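# Shift the ball to the other cup, reseat the frame

## Task

Carry the ball into the cup on the other post. Then set the frame back in its original place, resting on its supports. Both must still hold once the robots let go.

## Robot and tools

Robots: three i2rt Big YAM arms, named arm1, arm2 and arm3. Each has six joints, a two-finger gripper and a wrist camera aimed at the fingertips. The hand reaches roughly 1.0 m from the joint-1 axis. Each foot (base_link) faces along its own +x. Foot poses in the scene frame (m, quat wxyz): arm1 at (1.453, 0.001, 0.802), quat (0.014, 0.006, 0.004, -1.000). arm2 at (-0.723, 1.256, 0.793), quat (0.876, -0.005, -0.006, -0.483). arm3 at (-0.733, -1.253, 0.780), quat (0.875, -0.001, 0.002, 0.484).

Frame: there is a single scene frame in metres, with its origin on the floor and +z pointing up. The hand point sits between the finger pads, about 1 cm behind the tips. The fingers point along the hand's +z axis and open and close along its y axis. The printed hand position can be off, and more so at long reach.

move: sends one action. It takes optional keys arm1, arm2 and arm3, one object per robot, plus cameras. Each robot object may hold:
- joints: absolute targets keyed by name, in radians. joint1_rad runs -2.879 to 2.879; it turns the arm about its foot, counter-clockwise from above is positive, and 0 points along the foot's +x. joint2_rad runs 0 to 3.141 (shoulder; 0 means the upper arm points back roughly level). joint3_rad runs 0 to 3.019 (elbow; 0 means folded). joint4_rad runs -1.692 to 1.57 (hand pitch; positive tilts the fingers up). joint5_rad runs -1.57 to 1.57 (sideways swing; positive is to the arm's right). joint6_rad runs -2.094 to 2.094 (roll; positive is clockwise seen from behind). gripper_m runs 0 to 0.093 and is the absolute fingertip gap in metres. Joints go at full speed unless slowed, so the hand can swing wide and strike hard.
- min_time_s: 0.1 to 8 s. This is the shortest duration for this robot's arm-joint motions. Use it to slow motions down.
- target: one list of 7 numbers [x, y, z, qw, qx, qy, qz]. It is an absolute hand pose in the scene frame, in the same format as the printed hand line. The hand follows a straight path from its current hand_target toward it. With target, joints may contain only gripper_m; anything else gets the call refused.
- speed: the top hand speed in m/s, 0.002 to 0.5, default 0.25. Rotation is capped at twice this value in rad/s.
All parts of an action begin together. Hand paths in one action end together, and all of them stop after 10 s. Paths ignore obstacles and other arms. The hand can lag, drift, or overshoot the speed, especially when the arm is nearly straight. A fast, outstretched arm can swing up to about 30 degrees past its goal. A robot left out of an action may still push toward its old target. cameras is a list chosen from arm1_cam_wrist, arm2_cam_wrist, arm3_cam_wrist, cam_high, cam_low and all. [] means none. If it is omitted, an empty move shows all cameras and other moves show none. An unknown name invalidates the call. A move with no action returns every robot's full state.

wait: seconds from 0 to 10, plus cameras as in move. It commands nothing new.

zoom_image: camera plus region [x0, y0, x1, y1] in image pixels, with (0,0) at the top-left. The region can be at most 504 wide and 504 tall. Images are 896x504. Only cameras in the latest images can be zoomed.

finished_scene: scene is the current scene's number. Nothing may follow it in the same reply. Call it only once the goal holds with no robot help.

Reading results: "move" lists the robots that got motion. "as last shown" marks an uncommanded robot: its status lines read "not commanded" and its other lines are unchanged. "pictures" gives the order of the images. hand_target is the pose matching the joint targets now being held. Statuses:
- done: the hand is within 1 cm and 2 degrees, and each joint is within its tolerance.
- off_target: the arm is at rest short of the goal and may still be pushing.
- time_out: a stop. Joints keep a target nearer to where they are, and on_its_own shows it.
- not_followed / "joint command not followed" / "pose unreachable": a safety check held back the arm's targets. The gripper still acts, a hand target is dropped, and joint targets may still be pursued later.
Joint velocities are in rad/s (gripper in m/s), in joint_positions order. "within noise" means the arm is still. Joint torques are total drive output in N m, with offsets and noise. Values 3 and 4 wrap at ±28. If a call is refused, or a stop hits during it, the later move, wait and finished_scene calls in that reply are skipped. Merely invalid calls do not cause this.

Gripper: free-air readings read up to about 3 mm wide. When squeezing a hard part, the reading can be up to 5 mm below or 2 mm above its width. A target slightly under the contact reading gives a light hold. About 5 mm under, or deeper for a round ball, holds at full force (about 50 to 64 N per pad).

Cameras: cam_high and cam_low are fixed. The calibration (intrinsics, distortion, T_world_to_cam) is given per camera and is good to a few millimetres near the image centre. Wrist-camera poses come from joint readings and are updated in results that include pictures.

Heat: holding loads, staying stretched out, or pushing at something unreachable warms the motors. At 85 °C a MOTOR HOT line appears. At 100 °C the arm goes limp for 30 to 60 s (OVER-TEMPERATURE FAULT). Afterwards, resend any key marked limit_stop_at_motor_heat.

Avoid: squeezing or pressing one robot against another, including gripping another robot's fingers. The safety check may react late and lets fingers, housings and cameras meet. Also avoid hard hits on fixed or heavy things, dropping the ball or frame, and releasing parts while they move. Do not let anything leave the work area or land on the floor. The arms keep pushing after contact. Loose objects may get small random nudges. The scene keeps running while you think, holding the last command.

Each tool is called after ">>>" as a command line: name --argument value for each argument, lists and objects as JSON in quotes; but a table of rows of numbers goes row by row, as --pt "numbers of a row", without its own name.

## Session

>>> move

Scene clock: 0.00 s.
Joint torques (N m): no reading
Motor temperatures (°C): arm1=[31 26 28 24 27 28 25] | arm2=[25 27 26 27 26 23 28] | arm3=[29 27 23 27 27 27 26]
Heat: arm1: hottest joint1_rad 31 °C; arm2: hottest gripper 28 °C; arm3: hottest joint1_rad 29 °C.
Joint velocities: within noise
arm1.joint_positions: joint1_rad=+0.203 joint2_rad=+0.622 joint3_rad=+1.315 joint4_rad=-1.336 joint5_rad=-0.046 joint6_rad=+0.438 gripper_m=+0.09396
arm1.joint_status: not commanded
arm1.hand: x=+1.2095 y=-0.0675 z=+1.3001 quat_wxyz=(-0.162, -0.893, +0.081, +0.411) (m; scene frame)
arm1.hand_target: x=+1.2108 y=-0.0672 z=+1.3146 quat_wxyz=(-0.166, -0.886, +0.080, +0.425) (m; scene frame)
arm1.hand_status: not commanded
arm2.joint_positions: joint1_rad=+0.406 joint2_rad=+0.626 joint3_rad=+1.396 joint4_rad=-1.288 joint5_rad=-0.244 joint6_rad=-0.216 gripper_m=+0.09396
arm2.joint_status: not commanded
arm2.hand: x=-0.5051 y=+1.1628 z=+1.3490 quat_wxyz=(-0.503, -0.101, -0.852, +0.108) (m; scene frame)
arm2.hand_target: x=-0.5076 y=+1.1645 z=+1.3597 quat_wxyz=(-0.512, -0.099, -0.846, +0.113) (m; scene frame)
arm2.hand_status: not commanded
arm3.joint_positions: joint1_rad=-0.063 joint2_rad=+0.628 joint3_rad=+1.351 joint4_rad=-1.201 joint5_rad=-0.068 joint6_rad=-0.044 gripper_m=+0.09396
arm3.joint_status: not commanded
arm3.hand: x=-0.5885 y=-1.0324 z=+1.3255 quat_wxyz=(-0.453, +0.422, -0.743, -0.253) (m; scene frame)
arm3.hand_target: x=-0.5902 y=-1.0348 z=+1.3393 quat_wxyz=(-0.465, +0.419, -0.736, -0.258) (m; scene frame)
arm3.hand_status: not commanded
pictures: arm1_cam_wrist, arm2_cam_wrist, arm3_cam_wrist, cam_high, cam_low

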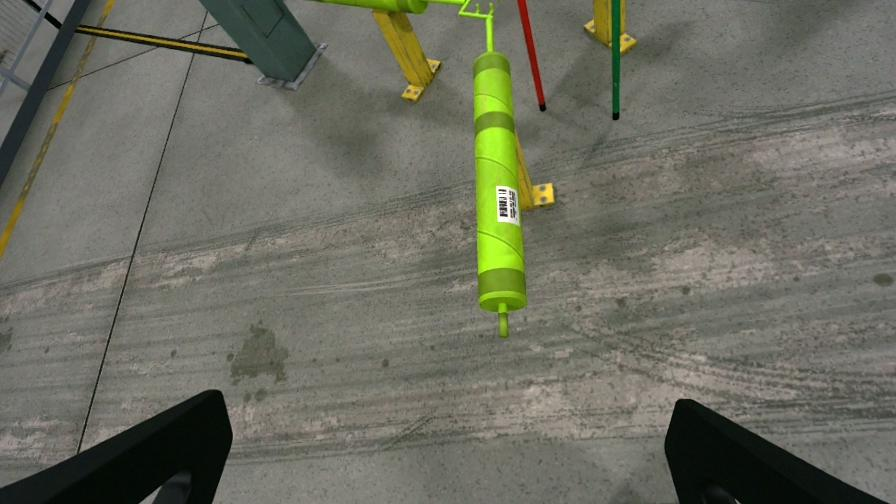

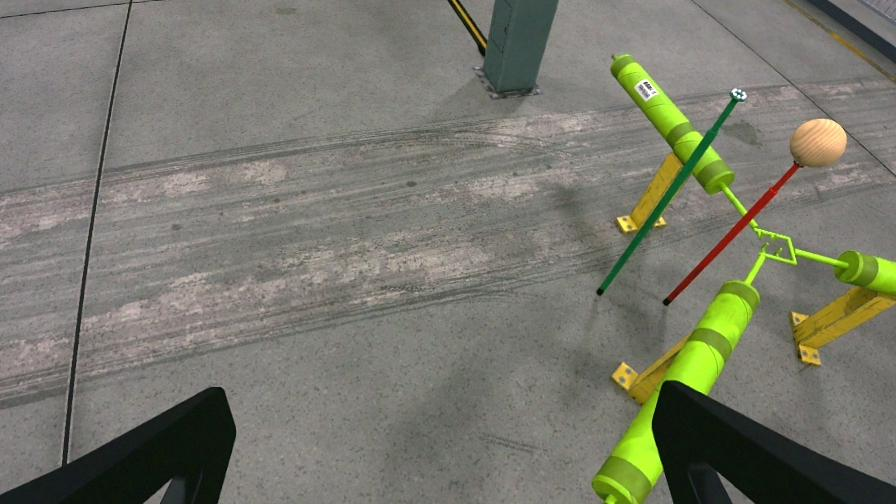

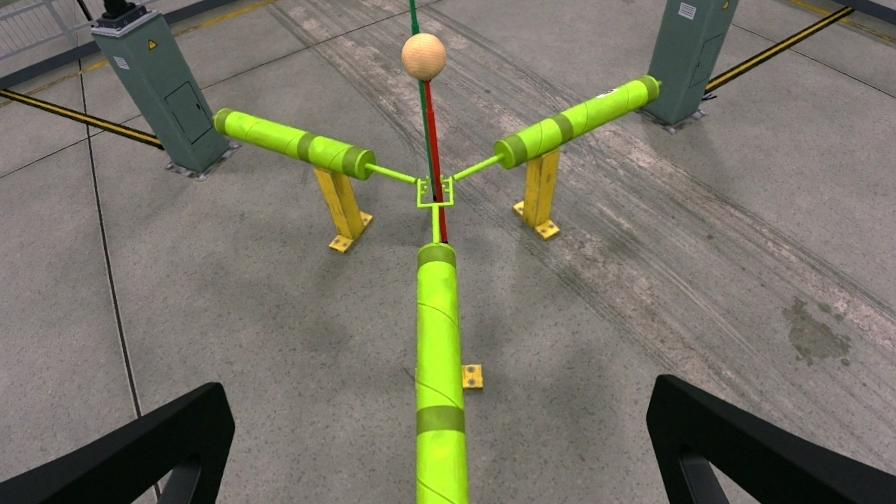

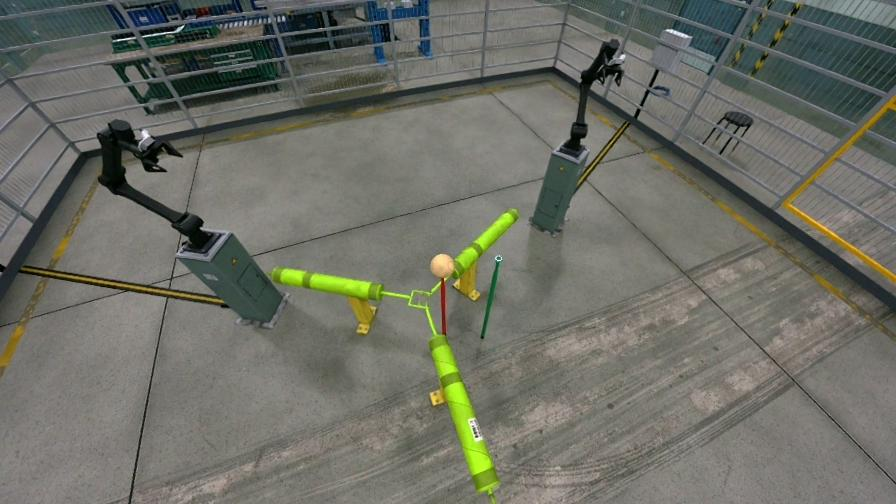

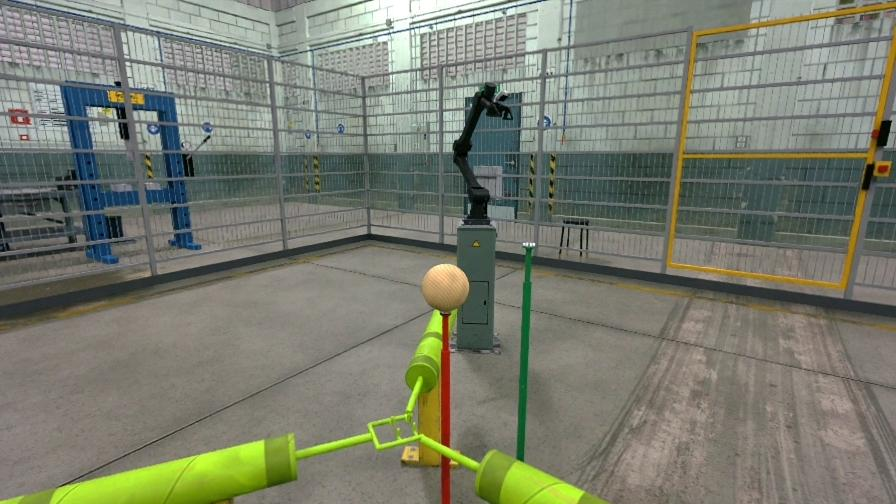

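>>> zoom_image --camera "cam_low" --region '[320, 220, 570, 504]'

>>> zoom_image --camera "cam_high" --region '[370, 200, 530, 380]'

>>> zoom_image --camera "arm3_cam_wrist" --region '[360, 10, 520, 250]'

>>> zoom_image --camera "arm2_cam_wrist" --region '[580, 50, 896, 504]'

>>> zoom_image --camera "arm1_cam_wrist" --region '[380, 0, 640, 340]'

>>> zoom_image --camera "cam_high" --region '[250, 190, 550, 504]'

Scaled by 1.775 from the camera's image (finer frame: 1280x720).

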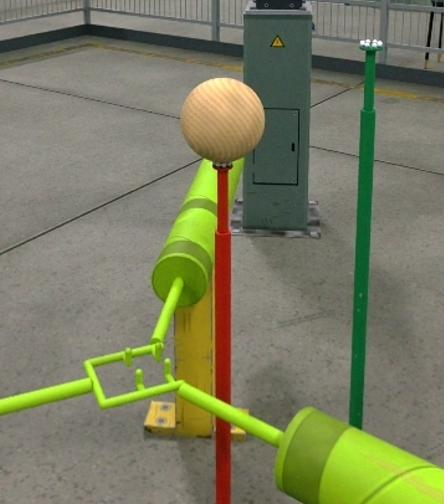

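Scaled by 2.800 from the camera's image (finer frame: 1280x720).

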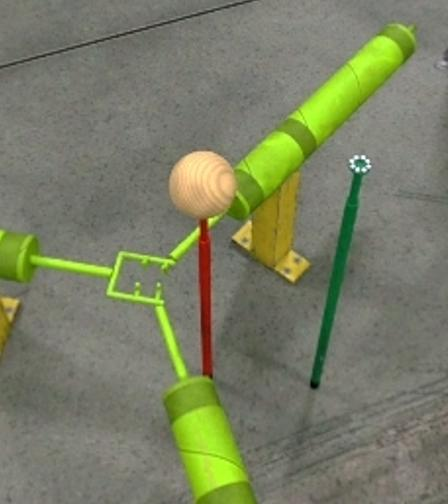

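Scaled by 2.100 from the camera's image (finer frame: 1280x720).

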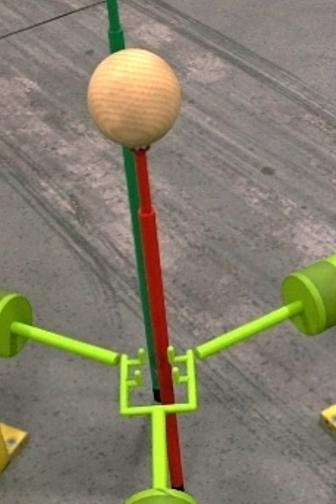

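Scaled by 1.110 from the camera's image (finer frame: 1280x720).

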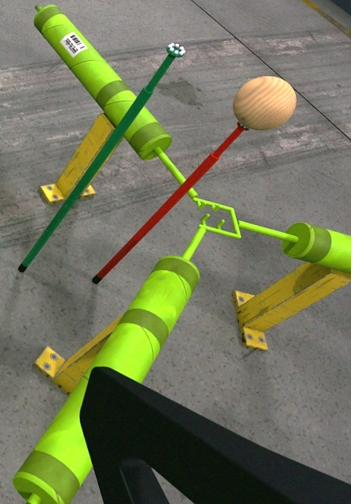

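Scaled by 1.482 from the camera's image (finer frame: 1280x720).

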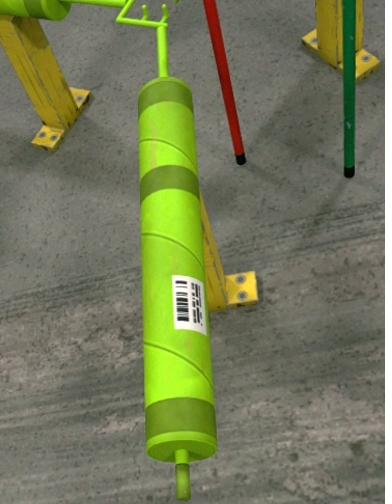

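Scaled by 1.605 from the camera's image (finer frame: 1280x720).

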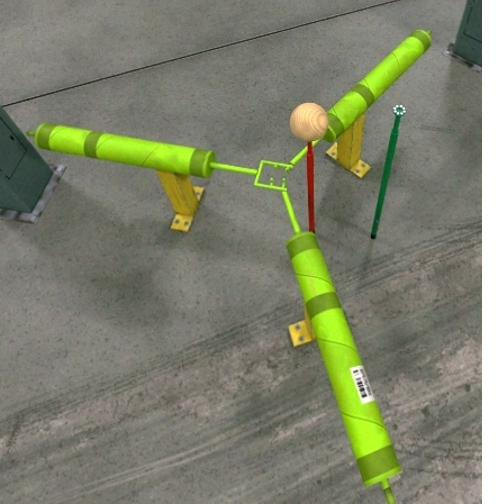

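>>> move --arm1 '{"target":[0.97,-0.22,0.75,0,1,0,0],"speed":0.3}' --arm2 '{"target":[-0.54,0.77,0.75,0,0.5,0.866,0],"speed":0.3}' --arm3 '{"target":[-0.58,-1.00,0.75,0,0.5,-0.866,0],"speed":0.3}' --cameras '["all"]'

Scene clock: 79.33 s.
Joint torques (N m): arm1=[0.32 -19.25 8.79 -0.08 -0.07 0.06] | arm2=[0.5 -17.03 8.66 -0.38 -0.04 0.13] | arm3=[0.73 -6.3 7.73 0.84 0.12 0.12]
Motor temperatures (°C): arm1=[31 26 38 25 27 27 24] | arm2=[25 27 36 27 25 22 27] | arm3=[28 27 34 27 26 27 25]
Heat: arm1: hottest joint3_rad 38 °C; arm2: hottest joint3_rad 36 °C; arm3: hottest joint3_rad 34 °C.
move: arm1 off_target; arm2 off_target; arm3 off_target
Joint velocities: within noise
arm1.joint_positions: joint1_rad=+0.387 joint2_rad=+2.001 joint3_rad=+1.240 joint4_rad=-0.847 joint5_rad=+0.000 joint6_rad=+0.442 gripper_m=+0.09396
arm1.joint_status: not commanded
arm1.hand: x=+0.9880 y=-0.2036 z=+0.7294 quat_wxyz=(+0.012, -1.000, +0.013, -0.023)
arm1.hand_target: x=+0.9709 y=-0.2196 z=+0.7504 quat_wxyz=(+0.000, -1.000, +0.000, +0.000)
arm1.hand_status: off_target (0.032 m and 3.3 deg from the pose sent, 0.619 m and 53.4 deg at the start)
arm2.joint_positions: joint1_rad=-0.194 joint2_rad=+1.973 joint3_rad=+1.215 joint4_rad=-0.851 joint5_rad=-0.002 joint6_rad=-0.177 gripper_m=+0.09396
arm2.joint_status: not commanded
arm2.hand: x=-0.5427 y=+0.7884 z=+0.7434 quat_wxyz=(+0.008, -0.491, -0.871, -0.008)
arm2.hand_target: x=-0.5402 y=+0.7704 z=+0.7503 quat_wxyz=(+0.000, -0.500, -0.866, +0.000)
arm2.hand_status: off_target (0.020 m and 1.8 deg from the pose sent, 0.717 m and 76.0 deg at the start)
arm3.joint_positions: joint1_rad=+0.008 joint2_rad=+1.465 joint3_rad=+0.568 joint4_rad=-0.700 joint5_rad=-0.001 joint6_rad=-0.028 gripper_m=+0.09396
arm3.joint_status: not commanded
arm3.hand: x=-0.5855 y=-1.0136 z=+0.7465 quat_wxyz=(+0.013, +0.500, -0.866, +0.006)
arm3.hand_target: x=-0.5801 y=-1.0002 z=+0.7504 quat_wxyz=(+0.000, +0.500, -0.866, +0.000)
arm3.hand_status: off_target (0.015 m and 1.7 deg from the pose sent, 0.576 m and 62.5 deg at the start)
pictures: arm1_cam_wrist, arm2_cam_wrist, arm3_cam_wrist, cam_high, cam_low
arm1_cam_wrist: T_world_to_cam=[[0.0081, 0.99963, 0.02605, 0.17547], [0.88839, -0.01916, 0.4587, -1.17982], [0.45903, 0.01943, -0.88821, 0.2883]] pos_world=[0.91438, -0.20361, 0.79268]
arm2_cam_wrist: T_world_to_cam=[[-0.86047, -0.50946, 0.00677, -0.07215], [-0.45399, 0.77266, 0.44373, -1.14559], [-0.23129, 0.37875, -0.89613, 0.33187]] pos_world=[-0.5054, 0.7227, 0.80622]
arm3_cam_wrist: T_world_to_cam=[[0.86496, -0.50181, 0.00591, -0.00826], [-0.44893, -0.76843, 0.45606, -1.34672], [-0.22431, -0.39713, -0.88993, 0.22212]] pos_world=[-0.5476, -0.95079, 0.8119]

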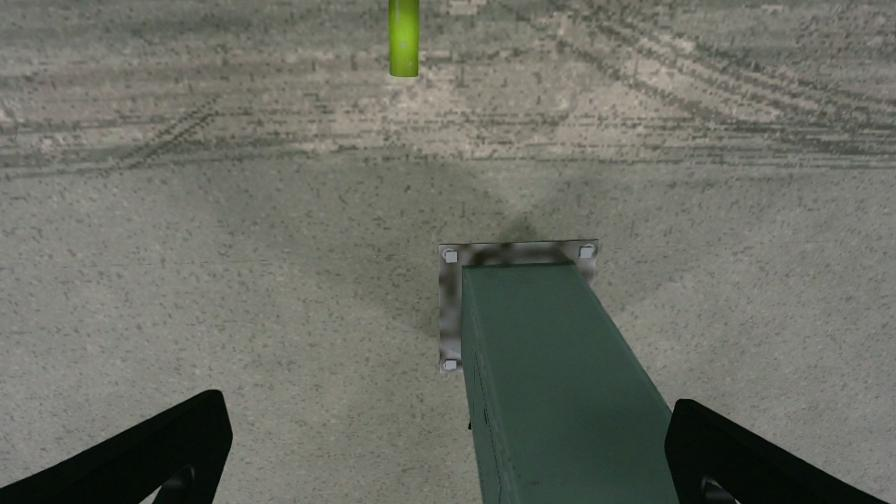

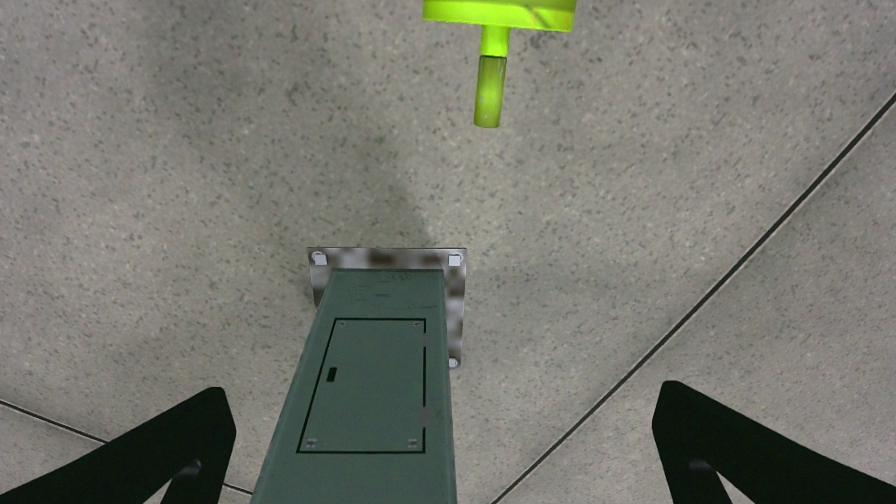

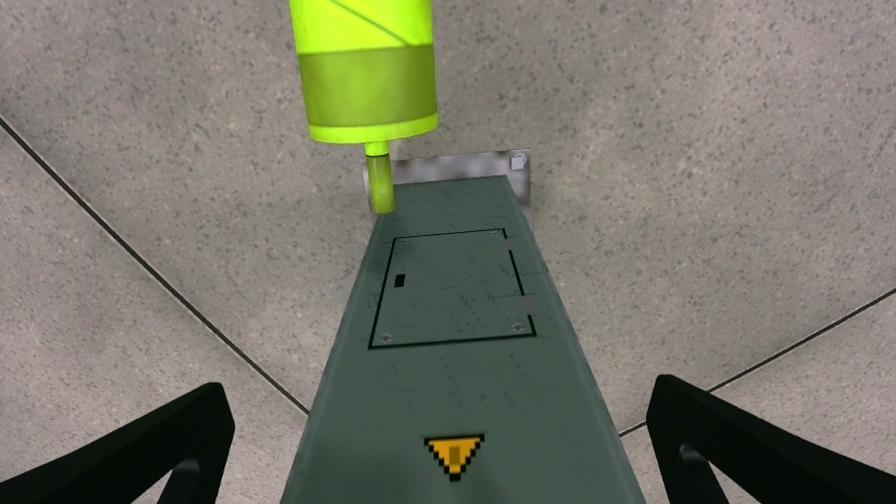

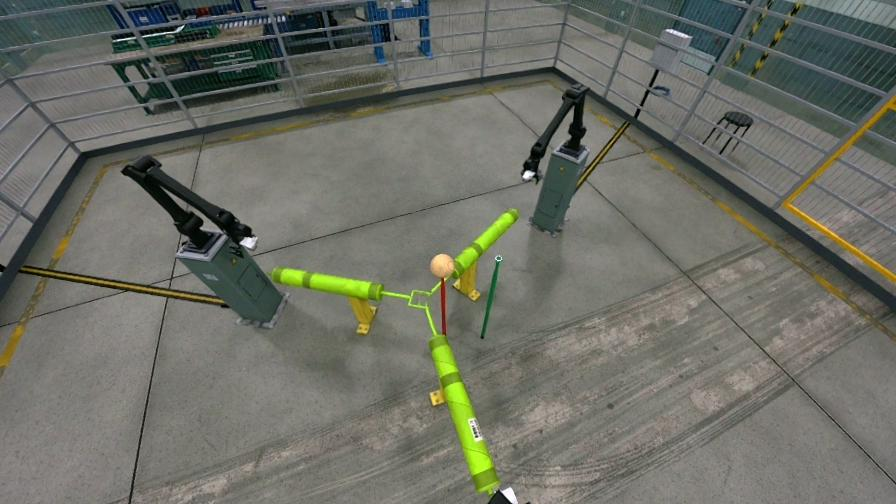

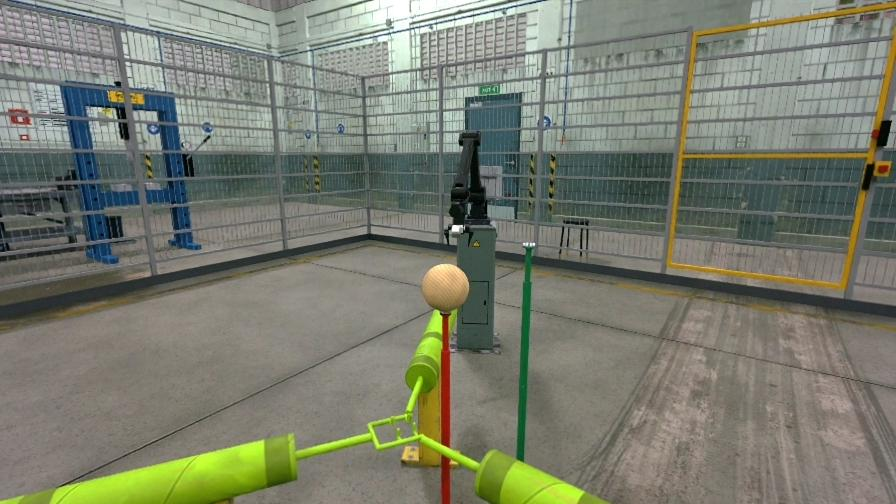

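>>> move --arm1 '{"target":[0.913,-0.235,0.60,0,1,-0.027,0],"speed":0.2}' --arm2 '{"target":[-0.552,0.726,0.57,0,0.524,0.852,0],"speed":0.2}' --arm3 '{"target":[-0.645,-1.012,0.565,0,0.476,-0.879,0],"speed":0.2}' --cameras '["arm1_cam_wrist","arm2_cam_wrist","arm3_cam_wrist"]'

Scene clock: 111.47 s.
Joint torques (N m): arm1=[-1.08 -20.66 7.54 0.55 -0.06 0.31] | arm2=[0.56 -18.96 6.52 0.25 -0.04 0.13] | arm3=[0.56 -8.29 0.12 0.88 0.18 0.12]
Motor temperatures (°C): arm1=[31 29 36 24 26 27 24] | arm2=[25 30 38 27 25 22 27] | arm3=[28 27 31 27 25 26 25]
Heat: arm1: hottest joint3_rad 36 °C; arm2: hottest joint3_rad 38 °C; arm3: hottest joint3_rad 31 °C.
move: arm1 off_target; arm2 off_target; arm3 done
Joint velocities: within noise
arm1.joint_positions: joint1_rad=+0.387 joint2_rad=+2.376 joint3_rad=+1.466 joint4_rad=-0.697 joint5_rad=-0.001 joint6_rad=+0.454 gripper_m=+0.09396
arm1.joint_status: not commanded
arm1.hand: x=+0.9359 y=-0.2260 z=+0.5883 quat_wxyz=(+0.012, -0.999, +0.019, -0.022)
arm1.hand_target: x=+0.9136 y=-0.2346 z=+0.6008 quat_wxyz=(+0.000, -1.000, +0.027, +0.000)
arm1.hand_status: off_target (0.027 m and 3.0 deg from the pose sent, 0.153 m and 3.4 deg at the start)
arm2.joint_positions: joint1_rad=-0.242 joint2_rad=+2.379 joint3_rad=+1.377 joint4_rad=-0.605 joint5_rad=-0.001 joint6_rad=-0.169 gripper_m=+0.09396
arm2.joint_status: not commanded
arm2.hand: x=-0.5524 y=+0.7409 z=+0.5753 quat_wxyz=(+0.007, -0.515, -0.857, -0.007)
arm2.hand_target: x=-0.5523 y=+0.7265 z=+0.5704 quat_wxyz=(+0.000, -0.524, -0.852, +0.000)
arm2.hand_status: off_target (0.016 m and 1.7 deg from the pose sent, 0.185 m and 4.6 deg at the start)
arm3.joint_positions: joint1_rad=+0.204 joint2_rad=+2.120 joint3_rad=+0.494 joint4_rad=+0.054 joint5_rad=-0.001 joint6_rad=+0.220 gripper_m=+0.09396
arm3.joint_status: not commanded
arm3.hand: x=-0.6442 y=-1.0136 z=+0.5673 quat_wxyz=(+0.002, +0.477, -0.879, +0.001)
arm3.hand_target: x=-0.6450 y=-1.0121 z=+0.5650 quat_wxyz=(+0.000, +0.476, -0.879, +0.000)
arm3.hand_status: done (0.003 m and 0.3 deg from the pose sent, 0.191 m and 3.6 deg at the start)
arm1_cam_wrist: T_world_to_cam=[[0.01999, 0.99947, 0.02566, 0.19114], [0.88876, -0.02952, 0.45742, -1.07122], [0.45793, 0.01366, -0.88888, 0.18731]] pos_world=[0.86247, -0.22522, 0.65158]
arm2_cam_wrist: T_world_to_cam=[[-0.88747, -0.4608, 0.00749, -0.15485], [-0.4103, 0.7974, 0.44251, -1.03214], [-0.20988, 0.38964, -0.89673, 0.2011]] pos_world=[-0.51871, 0.67331, 0.63822]
arm3_cam_wrist: T_world_to_cam=[[0.83767, -0.54613, 0.00734, -0.0198], [-0.49461, -0.75282, 0.4343, -1.29263], [-0.23166, -0.36743, -0.90074, 0.08103]] pos_world=[-0.60399, -0.95416, 0.63453]

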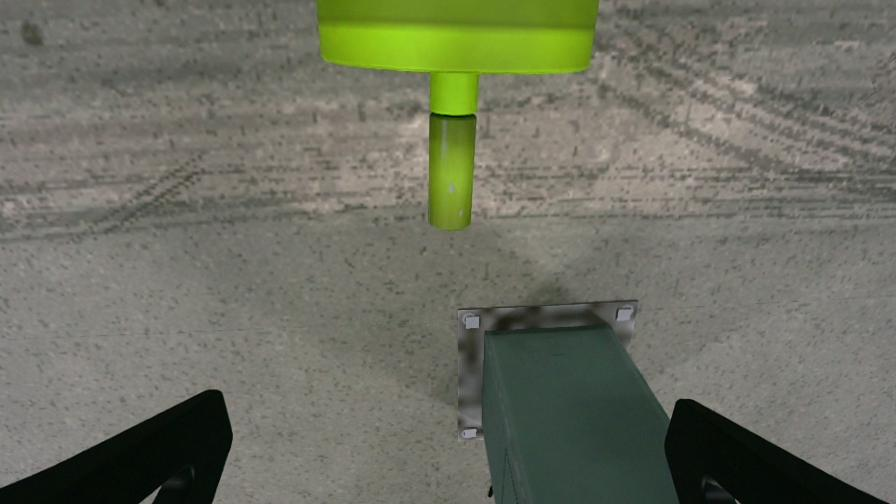

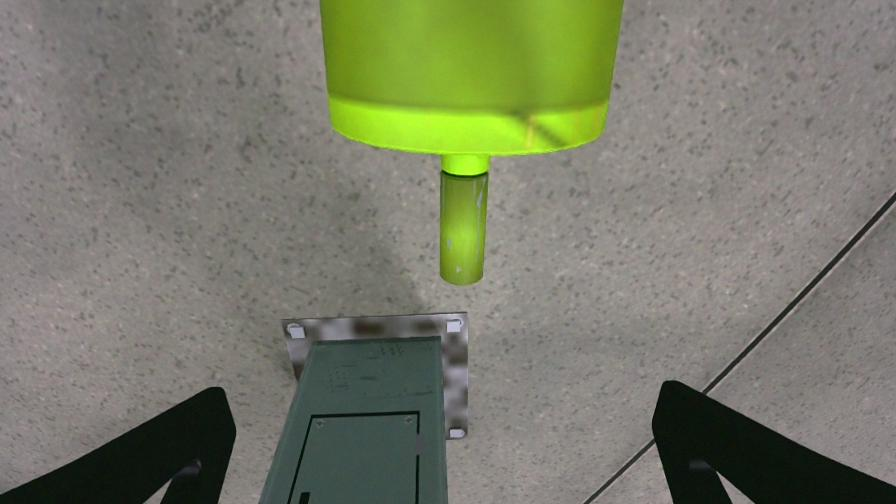

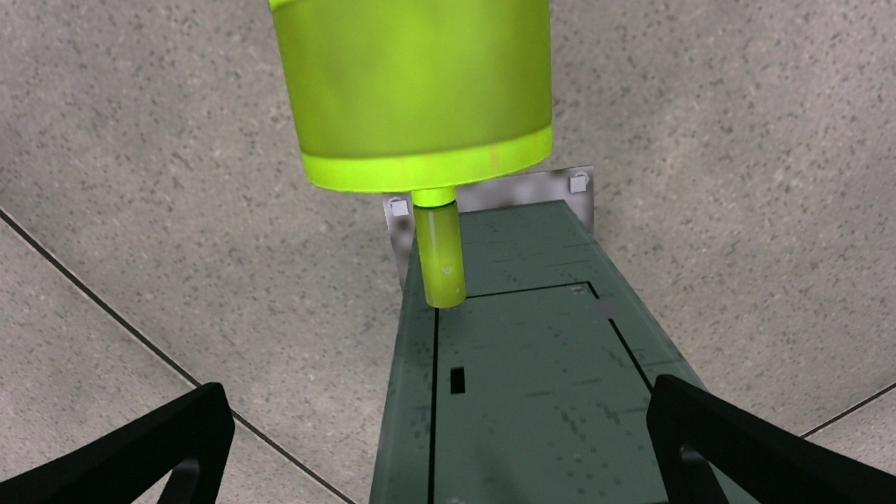

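>>> move --arm1 '{"target":[0.896,-0.228,0.484,0,1,-0.027,0],"speed":0.15}' --arm2 '{"target":[-0.559,0.720,0.468,0,0.524,0.852,0],"speed":0.15}' --arm3 '{"target":[-0.650,-1.021,0.470,0,0.476,-0.879,0],"speed":0.15}' --cameras '["arm1_cam_wrist","arm2_cam_wrist","arm3_cam_wrist"]'

Scene clock: 121.83 s.
Joint torques (N m): arm1=[-1.96 -21.48 6.42 0.62 -0.04 0.11] | arm2=[0.32 -19.43 5.55 0.34 -0.04 -0.03] | arm3=[0.73 -9 -1.99 0.91 0.18 0.12]
Motor temperatures (°C): arm1=[31 30 36 24 26 27 24] | arm2=[25 31 36 27 25 22 26] | arm3=[28 28 30 27 25 26 25]
Heat: arm1: hottest joint3_rad 36 °C; arm2: hottest joint3_rad 36 °C; arm3: hottest joint3_rad 30 °C.
move: arm1 off_target; arm2 off_target; arm3 done
Joint velocities: within noise
arm1.joint_positions: joint1_rad=+0.376 joint2_rad=+2.643 joint3_rad=+1.636 joint4_rad=-0.596 joint5_rad=-0.001 joint6_rad=+0.454 gripper_m=+0.09396
arm1.joint_status: not commanded
arm1.hand: x=+0.9205 y=-0.2253 z=+0.4745 quat_wxyz=(+0.011, -0.999, +0.025, -0.020)
arm1.hand_target: x=+0.8965 y=-0.2277 z=+0.4847 quat_wxyz=(+0.000, -1.000, +0.027, +0.000)
arm1.hand_status: off_target (0.026 m and 2.7 deg from the pose sent, 0.112 m and 3.0 deg at the start)
arm2.joint_positions: joint1_rad=-0.256 joint2_rad=+2.607 joint3_rad=+1.505 joint4_rad=-0.496 joint5_rad=-0.001 joint6_rad=-0.169 gripper_m=+0.09396
arm2.joint_status: not commanded
arm2.hand: x=-0.5564 y=+0.7292 z=+0.4780 quat_wxyz=(+0.004, -0.521, -0.854, -0.005)
arm2.hand_target: x=-0.5591 y=+0.7204 z=+0.4684 quat_wxyz=(+0.000, -0.524, -0.852, +0.000)
arm2.hand_status: off_target (0.014 m and 0.8 deg from the pose sent, 0.109 m and 1.7 deg at the start)
arm3.joint_positions: joint1_rad=+0.207 joint2_rad=+2.488 joint3_rad=+0.608 joint4_rad=+0.309 joint5_rad=-0.001 joint6_rad=+0.226 gripper_m=+0.09396
arm3.joint_status: not commanded
arm3.hand: x=-0.6483 y=-1.0220 z=+0.4736 quat_wxyz=(+0.002, +0.476, -0.879, +0.001)
arm3.hand_target: x=-0.6500 y=-1.0211 z=+0.4701 quat_wxyz=(+0.000, +0.476, -0.879, +0.000)
arm3.hand_status: done (0.004 m and 0.3 deg from the pose sent, 0.098 m and 0.3 deg at the start)
arm1_cam_wrist: T_world_to_cam=[[0.03113, 0.99923, 0.02409, 0.18412], [0.89002, -0.03868, 0.45427, -1.00717], [0.45485, 0.0073, -0.89054, 0.09544]] pos_world=[0.84727, -0.22363, 0.53808]
arm2_cam_wrist: T_world_to_cam=[[-0.89376, -0.44846, 0.00897, -0.17619], [-0.40032, 0.80651, 0.43507, -0.97894], [-0.20234, 0.38526, -0.90035, 0.12668]] pos_world=[-0.52373, 0.66171, 0.54154]
arm3_cam_wrist: T_world_to_cam=[[0.83598, -0.5487, 0.00732, -0.02393], [-0.49698, -0.75139, 0.43407, -1.26013], [-0.23268, -0.36651, -0.90085, -0.00704]] pos_world=[-0.60789, -0.96257, 0.54083]

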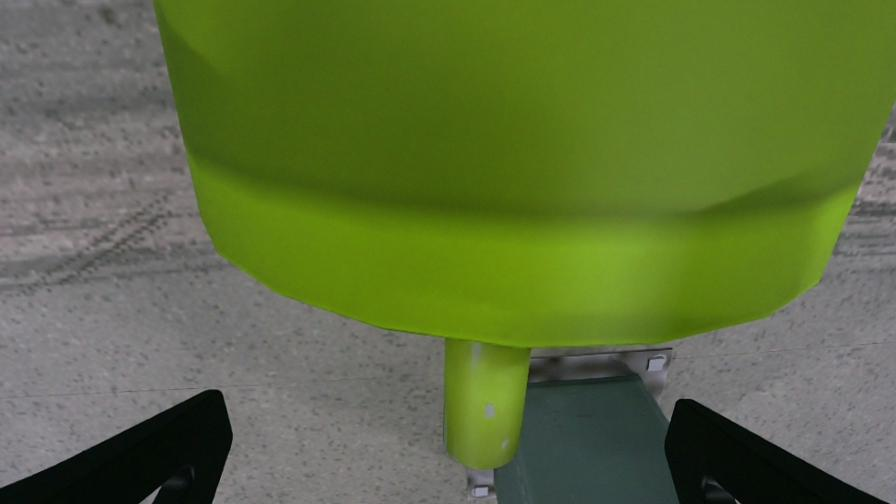

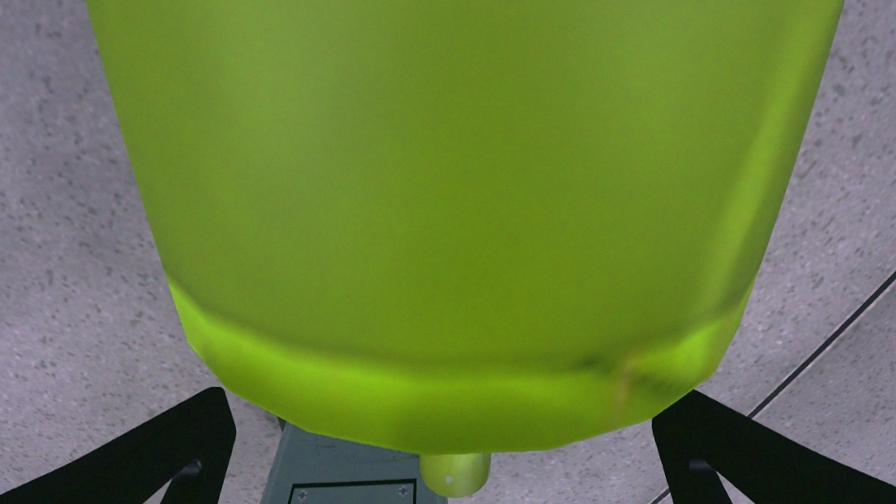

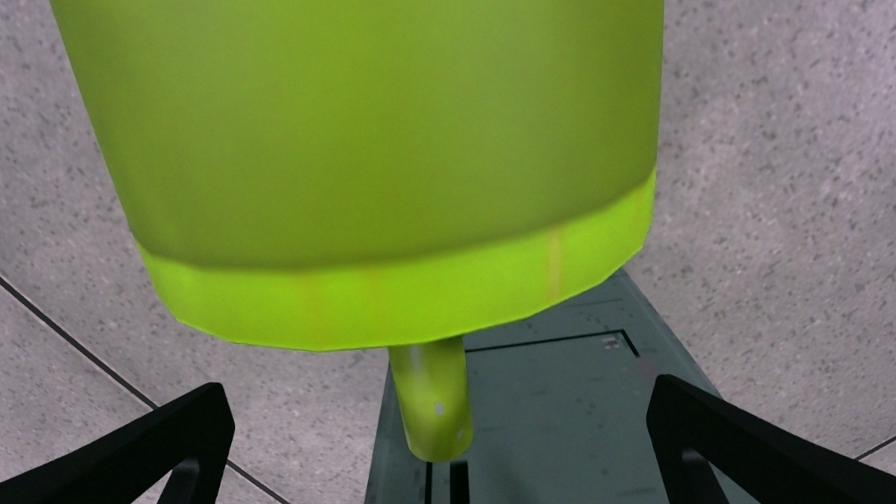

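>>> move --arm1 '{"target":[0.897,-0.218,0.470,0,1,-0.027,0],"speed":0.1}' --arm2 '{"target":[-0.567,0.727,0.450,0,0.524,0.852,0],"speed":0.1}' --arm3 '{"target":[-0.650,-1.021,0.456,0,0.476,-0.879,0],"speed":0.1}'

>>> move --arm1 '{"joints":{"gripper_m":0.01}}' --arm2 '{"joints":{"gripper_m":0.01}}' --arm3 '{"joints":{"gripper_m":0.01}}' --cameras '["all"]'

Scene clock: 142.33 s.
Joint torques (N m): arm1=[-1.96 -21.07 6.48 0.68 -0.05 0.05] | arm2=[0.44 -18.96 4.9 0.38 -0.04 -0.13] | arm3=[0.73 -8.76 -2.15 0.92 0.18 0.12]
Motor temperatures (°C): arm1=[31 32 36 24 26 26 24] | arm2=[25 32 34 27 25 22 26] | arm3=[28 28 28 27 25 26 24]
Heat: arm1: hottest joint3_rad 36 °C; arm2: hottest joint3_rad 34 °C; arm3: hottest joint1_rad 28 °C.
move: arm1 off_target; arm2 off_target; arm3 done
Joint velocities: within noise
arm1.joint_positions: joint1_rad=+0.360 joint2_rad=+2.661 joint3_rad=+1.636 joint4_rad=-0.574 joint5_rad=-0.001 joint6_rad=+0.444 gripper_m=+0.09396
arm1.joint_status: not commanded
arm1.hand: x=+0.9197 y=-0.2160 z=+0.4643 quat_wxyz=(+0.010, -0.999, +0.027, -0.019)
arm1.hand_target: x=+0.8974 y=-0.2177 z=+0.4707 quat_wxyz=(+0.000, -1.000, +0.027, +0.000)
arm1.hand_status: off_target (0.024 m and 2.5 deg from the pose sent, 0.025 m and 2.7 deg at the start)
arm2.joint_positions: joint1_rad=-0.267 joint2_rad=+2.634 joint3_rad=+1.505 joint4_rad=-0.459 joint5_rad=-0.001 joint6_rad=-0.169 gripper_m=+0.09396
arm2.joint_status: not commanded
arm2.hand: x=-0.5630 y=+0.7301 z=+0.4639 quat_wxyz=(+0.000, -0.525, -0.851, -0.001)
arm2.hand_target: x=-0.5671 y=+0.7274 z=+0.4505 quat_wxyz=(+0.000, -0.524, -0.852, +0.000)
arm2.hand_status: off_target (0.015 m and 0.2 deg from the pose sent, 0.030 m and 0.8 deg at the start)
arm3.joint_positions: joint1_rad=+0.207 joint2_rad=+2.530 joint3_rad=+0.635 joint4_rad=+0.330 joint5_rad=-0.001 joint6_rad=+0.226 gripper_m=+0.09396
arm3.joint_status: not commanded
arm3.hand: x=-0.6474 y=-1.0194 z=+0.4607 quat_wxyz=(+0.000, +0.476, -0.879, -0.001)
arm3.hand_target: x=-0.6499 y=-1.0210 z=+0.4562 quat_wxyz=(+0.000, +0.476, -0.879, +0.000)
arm3.hand_status: done (0.006 m and 0.1 deg from the pose sent, 0.018 m and 0.3 deg at the start)
pictures: none

Scene clock: 143.17 s.
Joint torques (N m): arm1=[-1.85 -20.6 6.46 0.8 -0.07 0.07] | arm2=[0.44 -19.02 4.9 0.36 0.01 -0.13] | arm3=[0.73 -8.76 -2.15 0.91 0.16 0.12]
Motor temperatures (°C): arm1=[31 32 36 24 26 26 24] | arm2=[25 32 34 27 25 22 26] | arm3=[28 28 28 27 25 26 24]
Heat: arm1: hottest joint3_rad 36 °C; arm2: hottest joint3_rad 34 °C; arm3: hottest joint1_rad 28 °C.
move: arm1 done; arm2 off_target; arm3 done
Joint velocities: within noise
arm1.joint_positions: joint1_rad=+0.360 joint2_rad=+2.657 joint3_rad=+1.638 joint4_rad=-0.577 joint5_rad=+0.000 joint6_rad=+0.442 gripper_m=+0.01017
arm1.joint_status: all done
arm1.hand: x=+0.9174 y=-0.2164 z=+0.4670 quat_wxyz=(+0.010, -0.999, +0.027, -0.017)
arm1.hand_target: x=+0.8975 y=-0.2177 z=+0.4708 quat_wxyz=(+0.000, -1.000, +0.027, +0.000)
arm1.hand_status: not commanded
arm2.joint_positions: joint1_rad=-0.267 joint2_rad=+2.634 joint3_rad=+1.505 joint4_rad=-0.459 joint5_rad=-0.002 joint6_rad=-0.169 gripper_m=+0.01728
arm2.joint_status: gripper_m off_target (ended at +0.01732, target +0.01000)
arm2.hand: x=-0.5627 y=+0.7300 z=+0.4639 quat_wxyz=(-0.001, -0.525, -0.851, -0.001)
arm2.hand_target: x=-0.5670 y=+0.7274 z=+0.4505 quat_wxyz=(+0.000, -0.524, -0.852, +0.000)
arm2.hand_status: not commanded
arm3.joint_positions: joint1_rad=+0.207 joint2_rad=+2.530 joint3_rad=+0.635 joint4_rad=+0.330 joint5_rad=+0.000 joint6_rad=+0.226 gripper_m=+0.01008
arm3.joint_status: all done
arm3.hand: x=-0.6474 y=-1.0194 z=+0.4607 quat_wxyz=(+0.000, +0.476, -0.879, -0.001)
arm3.hand_target: x=-0.6499 y=-1.0210 z=+0.4562 quat_wxyz=(+0.000, +0.476, -0.879, +0.000)
arm3.hand_status: not commanded
pictures: arm1_cam_wrist, arm2_cam_wrist, arm3_cam_wrist, cam_high, cam_low
arm1_cam_wrist: T_world_to_cam=[[0.03619, 0.99911, 0.02142, 0.17199], [0.89271, -0.04196, 0.44867, -1.00131], [0.44917, 0.00288, -0.89344, 0.0957]] pos_world=[0.84467, -0.21413, 0.53108]
arm2_cam_wrist: T_world_to_cam=[[-0.89872, -0.43841, 0.00939, -0.19173], [-0.39327, 0.81528, 0.42504, -0.97383], [-0.194, 0.3783, -0.90512, 0.12445]] pos_world=[-0.53115, 0.6628, 0.52836]
arm3_cam_wrist: T_world_to_cam=[[0.8362, -0.54839, 0.0064, -0.02231], [-0.49761, -0.75374, 0.42925, -1.25281], [-0.23058, -0.36213, -0.90316, -0.01062]] pos_world=[-0.6072, -0.96038, 0.52833]

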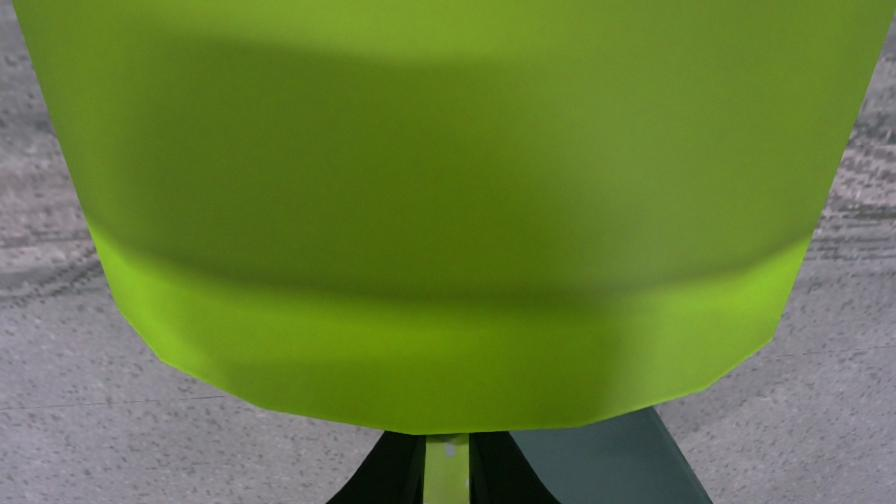

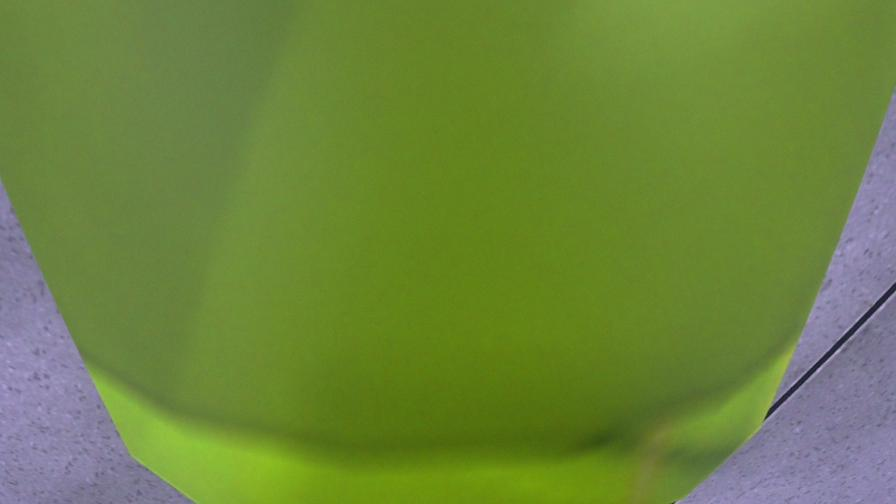

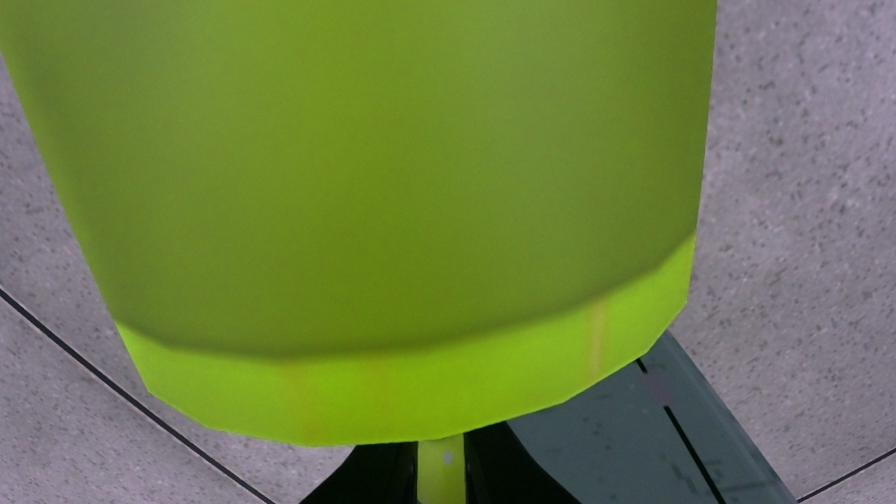

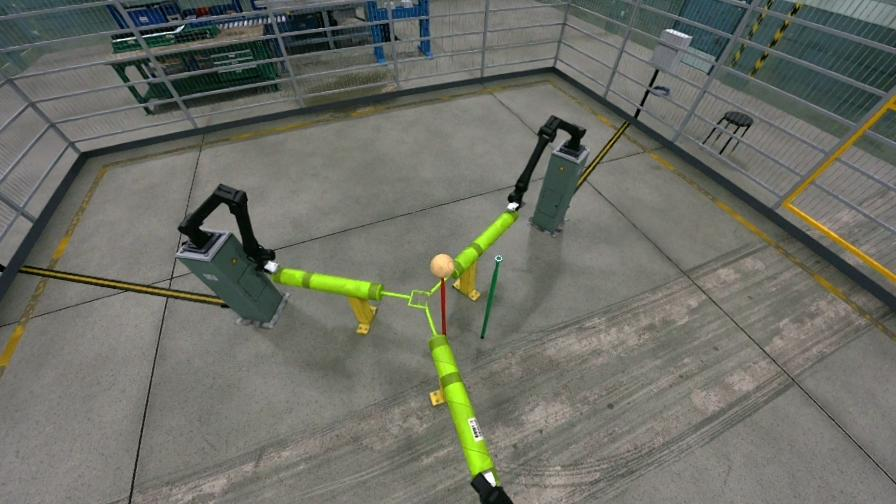

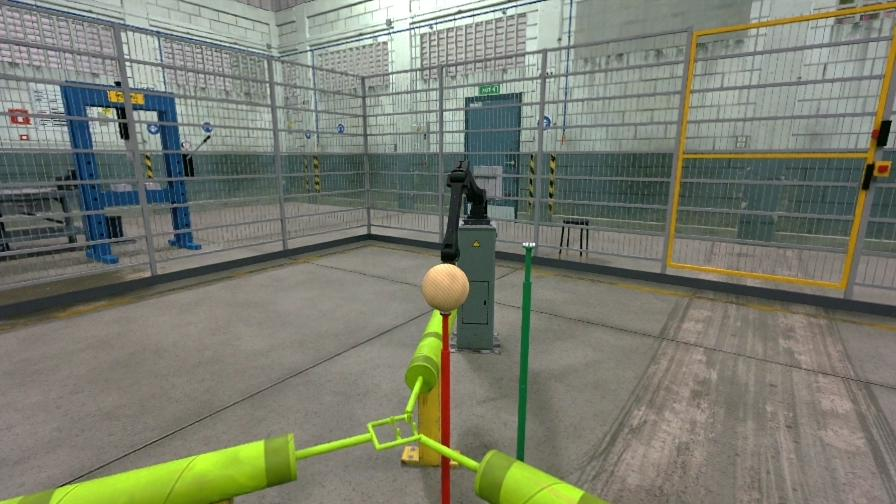

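>>> move --arm1 '{"joints":{"gripper_m":0.0}}' --arm2 '{"joints":{"gripper_m":0.006}}' --arm3 '{"joints":{"gripper_m":0.0}}' --cameras '["arm1_cam_wrist","arm3_cam_wrist"]'

Scene clock: 147.63 s.
Joint torques (N m): arm1=[-1.67 -20.66 6.35 0.81 -0.07 0.08] | arm2=[0.5 -18.96 4.9 0.35 0.01 -0.13] | arm3=[0.73 -8.76 -2.14 0.92 0.16 0.12]
Motor temperatures (°C): arm1=[31 32 35 24 26 26 24] | arm2=[25 33 33 27 25 22 27] | arm3=[28 28 28 27 25 26 24]
Heat: arm1: hottest joint3_rad 35 °C; arm2: hottest joint2_rad 33 °C; arm3: hottest joint1_rad 28 °C.
move: arm1 done; arm2 off_target; arm3 done
Joint velocities: within noise
arm1.joint_positions: joint1_rad=+0.359 joint2_rad=+2.656 joint3_rad=+1.639 joint4_rad=-0.577 joint5_rad=+0.000 joint6_rad=+0.442 gripper_m=+0.00050
arm1.joint_status: all done
arm1.hand: x=+0.9155 y=-0.2165 z=+0.4682 quat_wxyz=(+0.009, -0.999, +0.028, -0.016)
arm1.hand_target: x=+0.8973 y=-0.2177 z=+0.4709 quat_wxyz=(+0.000, -1.000, +0.027, +0.000)
arm1.hand_status: not commanded
arm2.joint_positions: joint1_rad=-0.267 joint2_rad=+2.634 joint3_rad=+1.505 joint4_rad=-0.459 joint5_rad=-0.002 joint6_rad=-0.169 gripper_m=+0.01728
arm2.joint_status: gripper_m off_target (ended at +0.01728, target +0.00600)
arm2.hand: x=-0.5627 y=+0.7300 z=+0.4639 quat_wxyz=(-0.001, -0.525, -0.851, -0.001)
arm2.hand_target: x=-0.5670 y=+0.7274 z=+0.4505 quat_wxyz=(+0.000, -0.524, -0.852, +0.000)
arm2.hand_status: not commanded
arm3.joint_positions: joint1_rad=+0.207 joint2_rad=+2.530 joint3_rad=+0.635 joint4_rad=+0.330 joint5_rad=+0.000 joint6_rad=+0.226 gripper_m=+0.00013
arm3.joint_status: all done
arm3.hand: x=-0.6474 y=-1.0194 z=+0.4607 quat_wxyz=(+0.000, +0.476, -0.879, -0.001)
arm3.hand_target: x=-0.6499 y=-1.0210 z=+0.4562 quat_wxyz=(+0.000, +0.476, -0.879, +0.000)
arm3.hand_status: not commanded
arm1_cam_wrist: T_world_to_cam=[[0.03737, 0.9991, 0.01995, 0.17171], [0.8941, -0.04234, 0.44585, -1.00022], [0.4463, 0.00118, -0.89488, 0.10063]] pos_world=[0.84298, -0.21403, 0.53258]
arm3_cam_wrist: T_world_to_cam=[[0.8362, -0.54839, 0.0064, -0.02231], [-0.49761, -0.75374, 0.42925, -1.25281], [-0.23058, -0.36213, -0.90316, -0.01062]] pos_world=[-0.6072, -0.96038, 0.52833]

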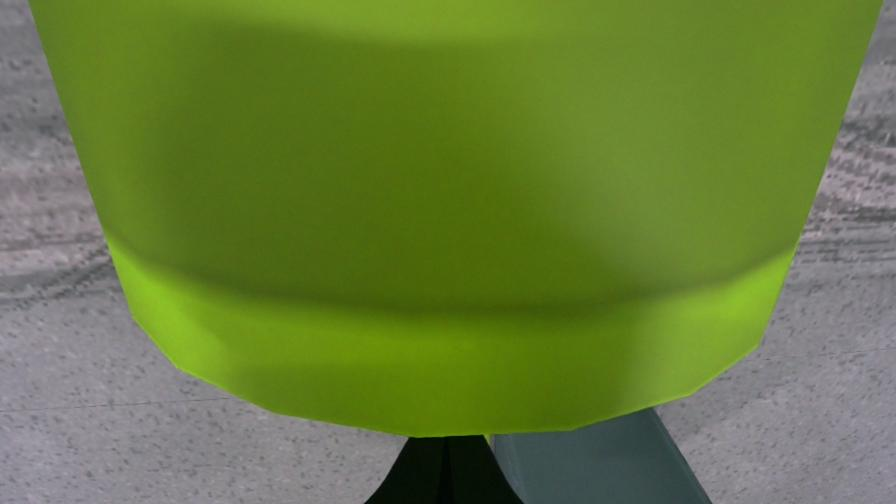

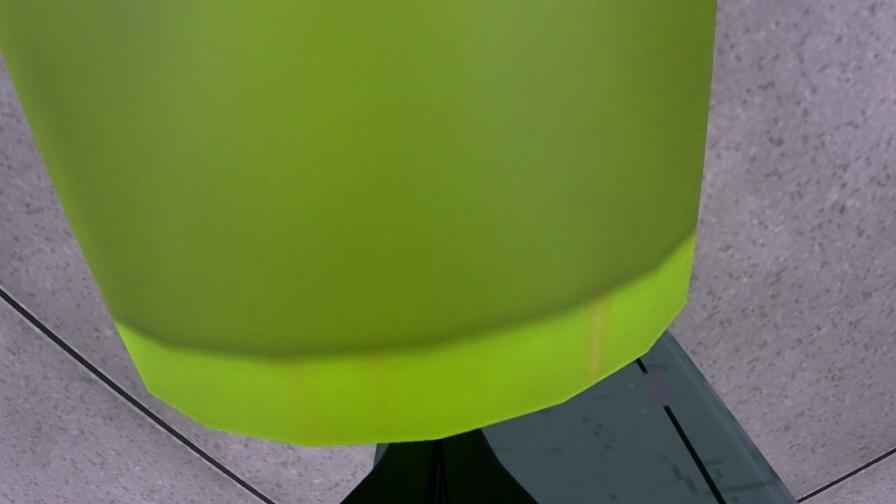

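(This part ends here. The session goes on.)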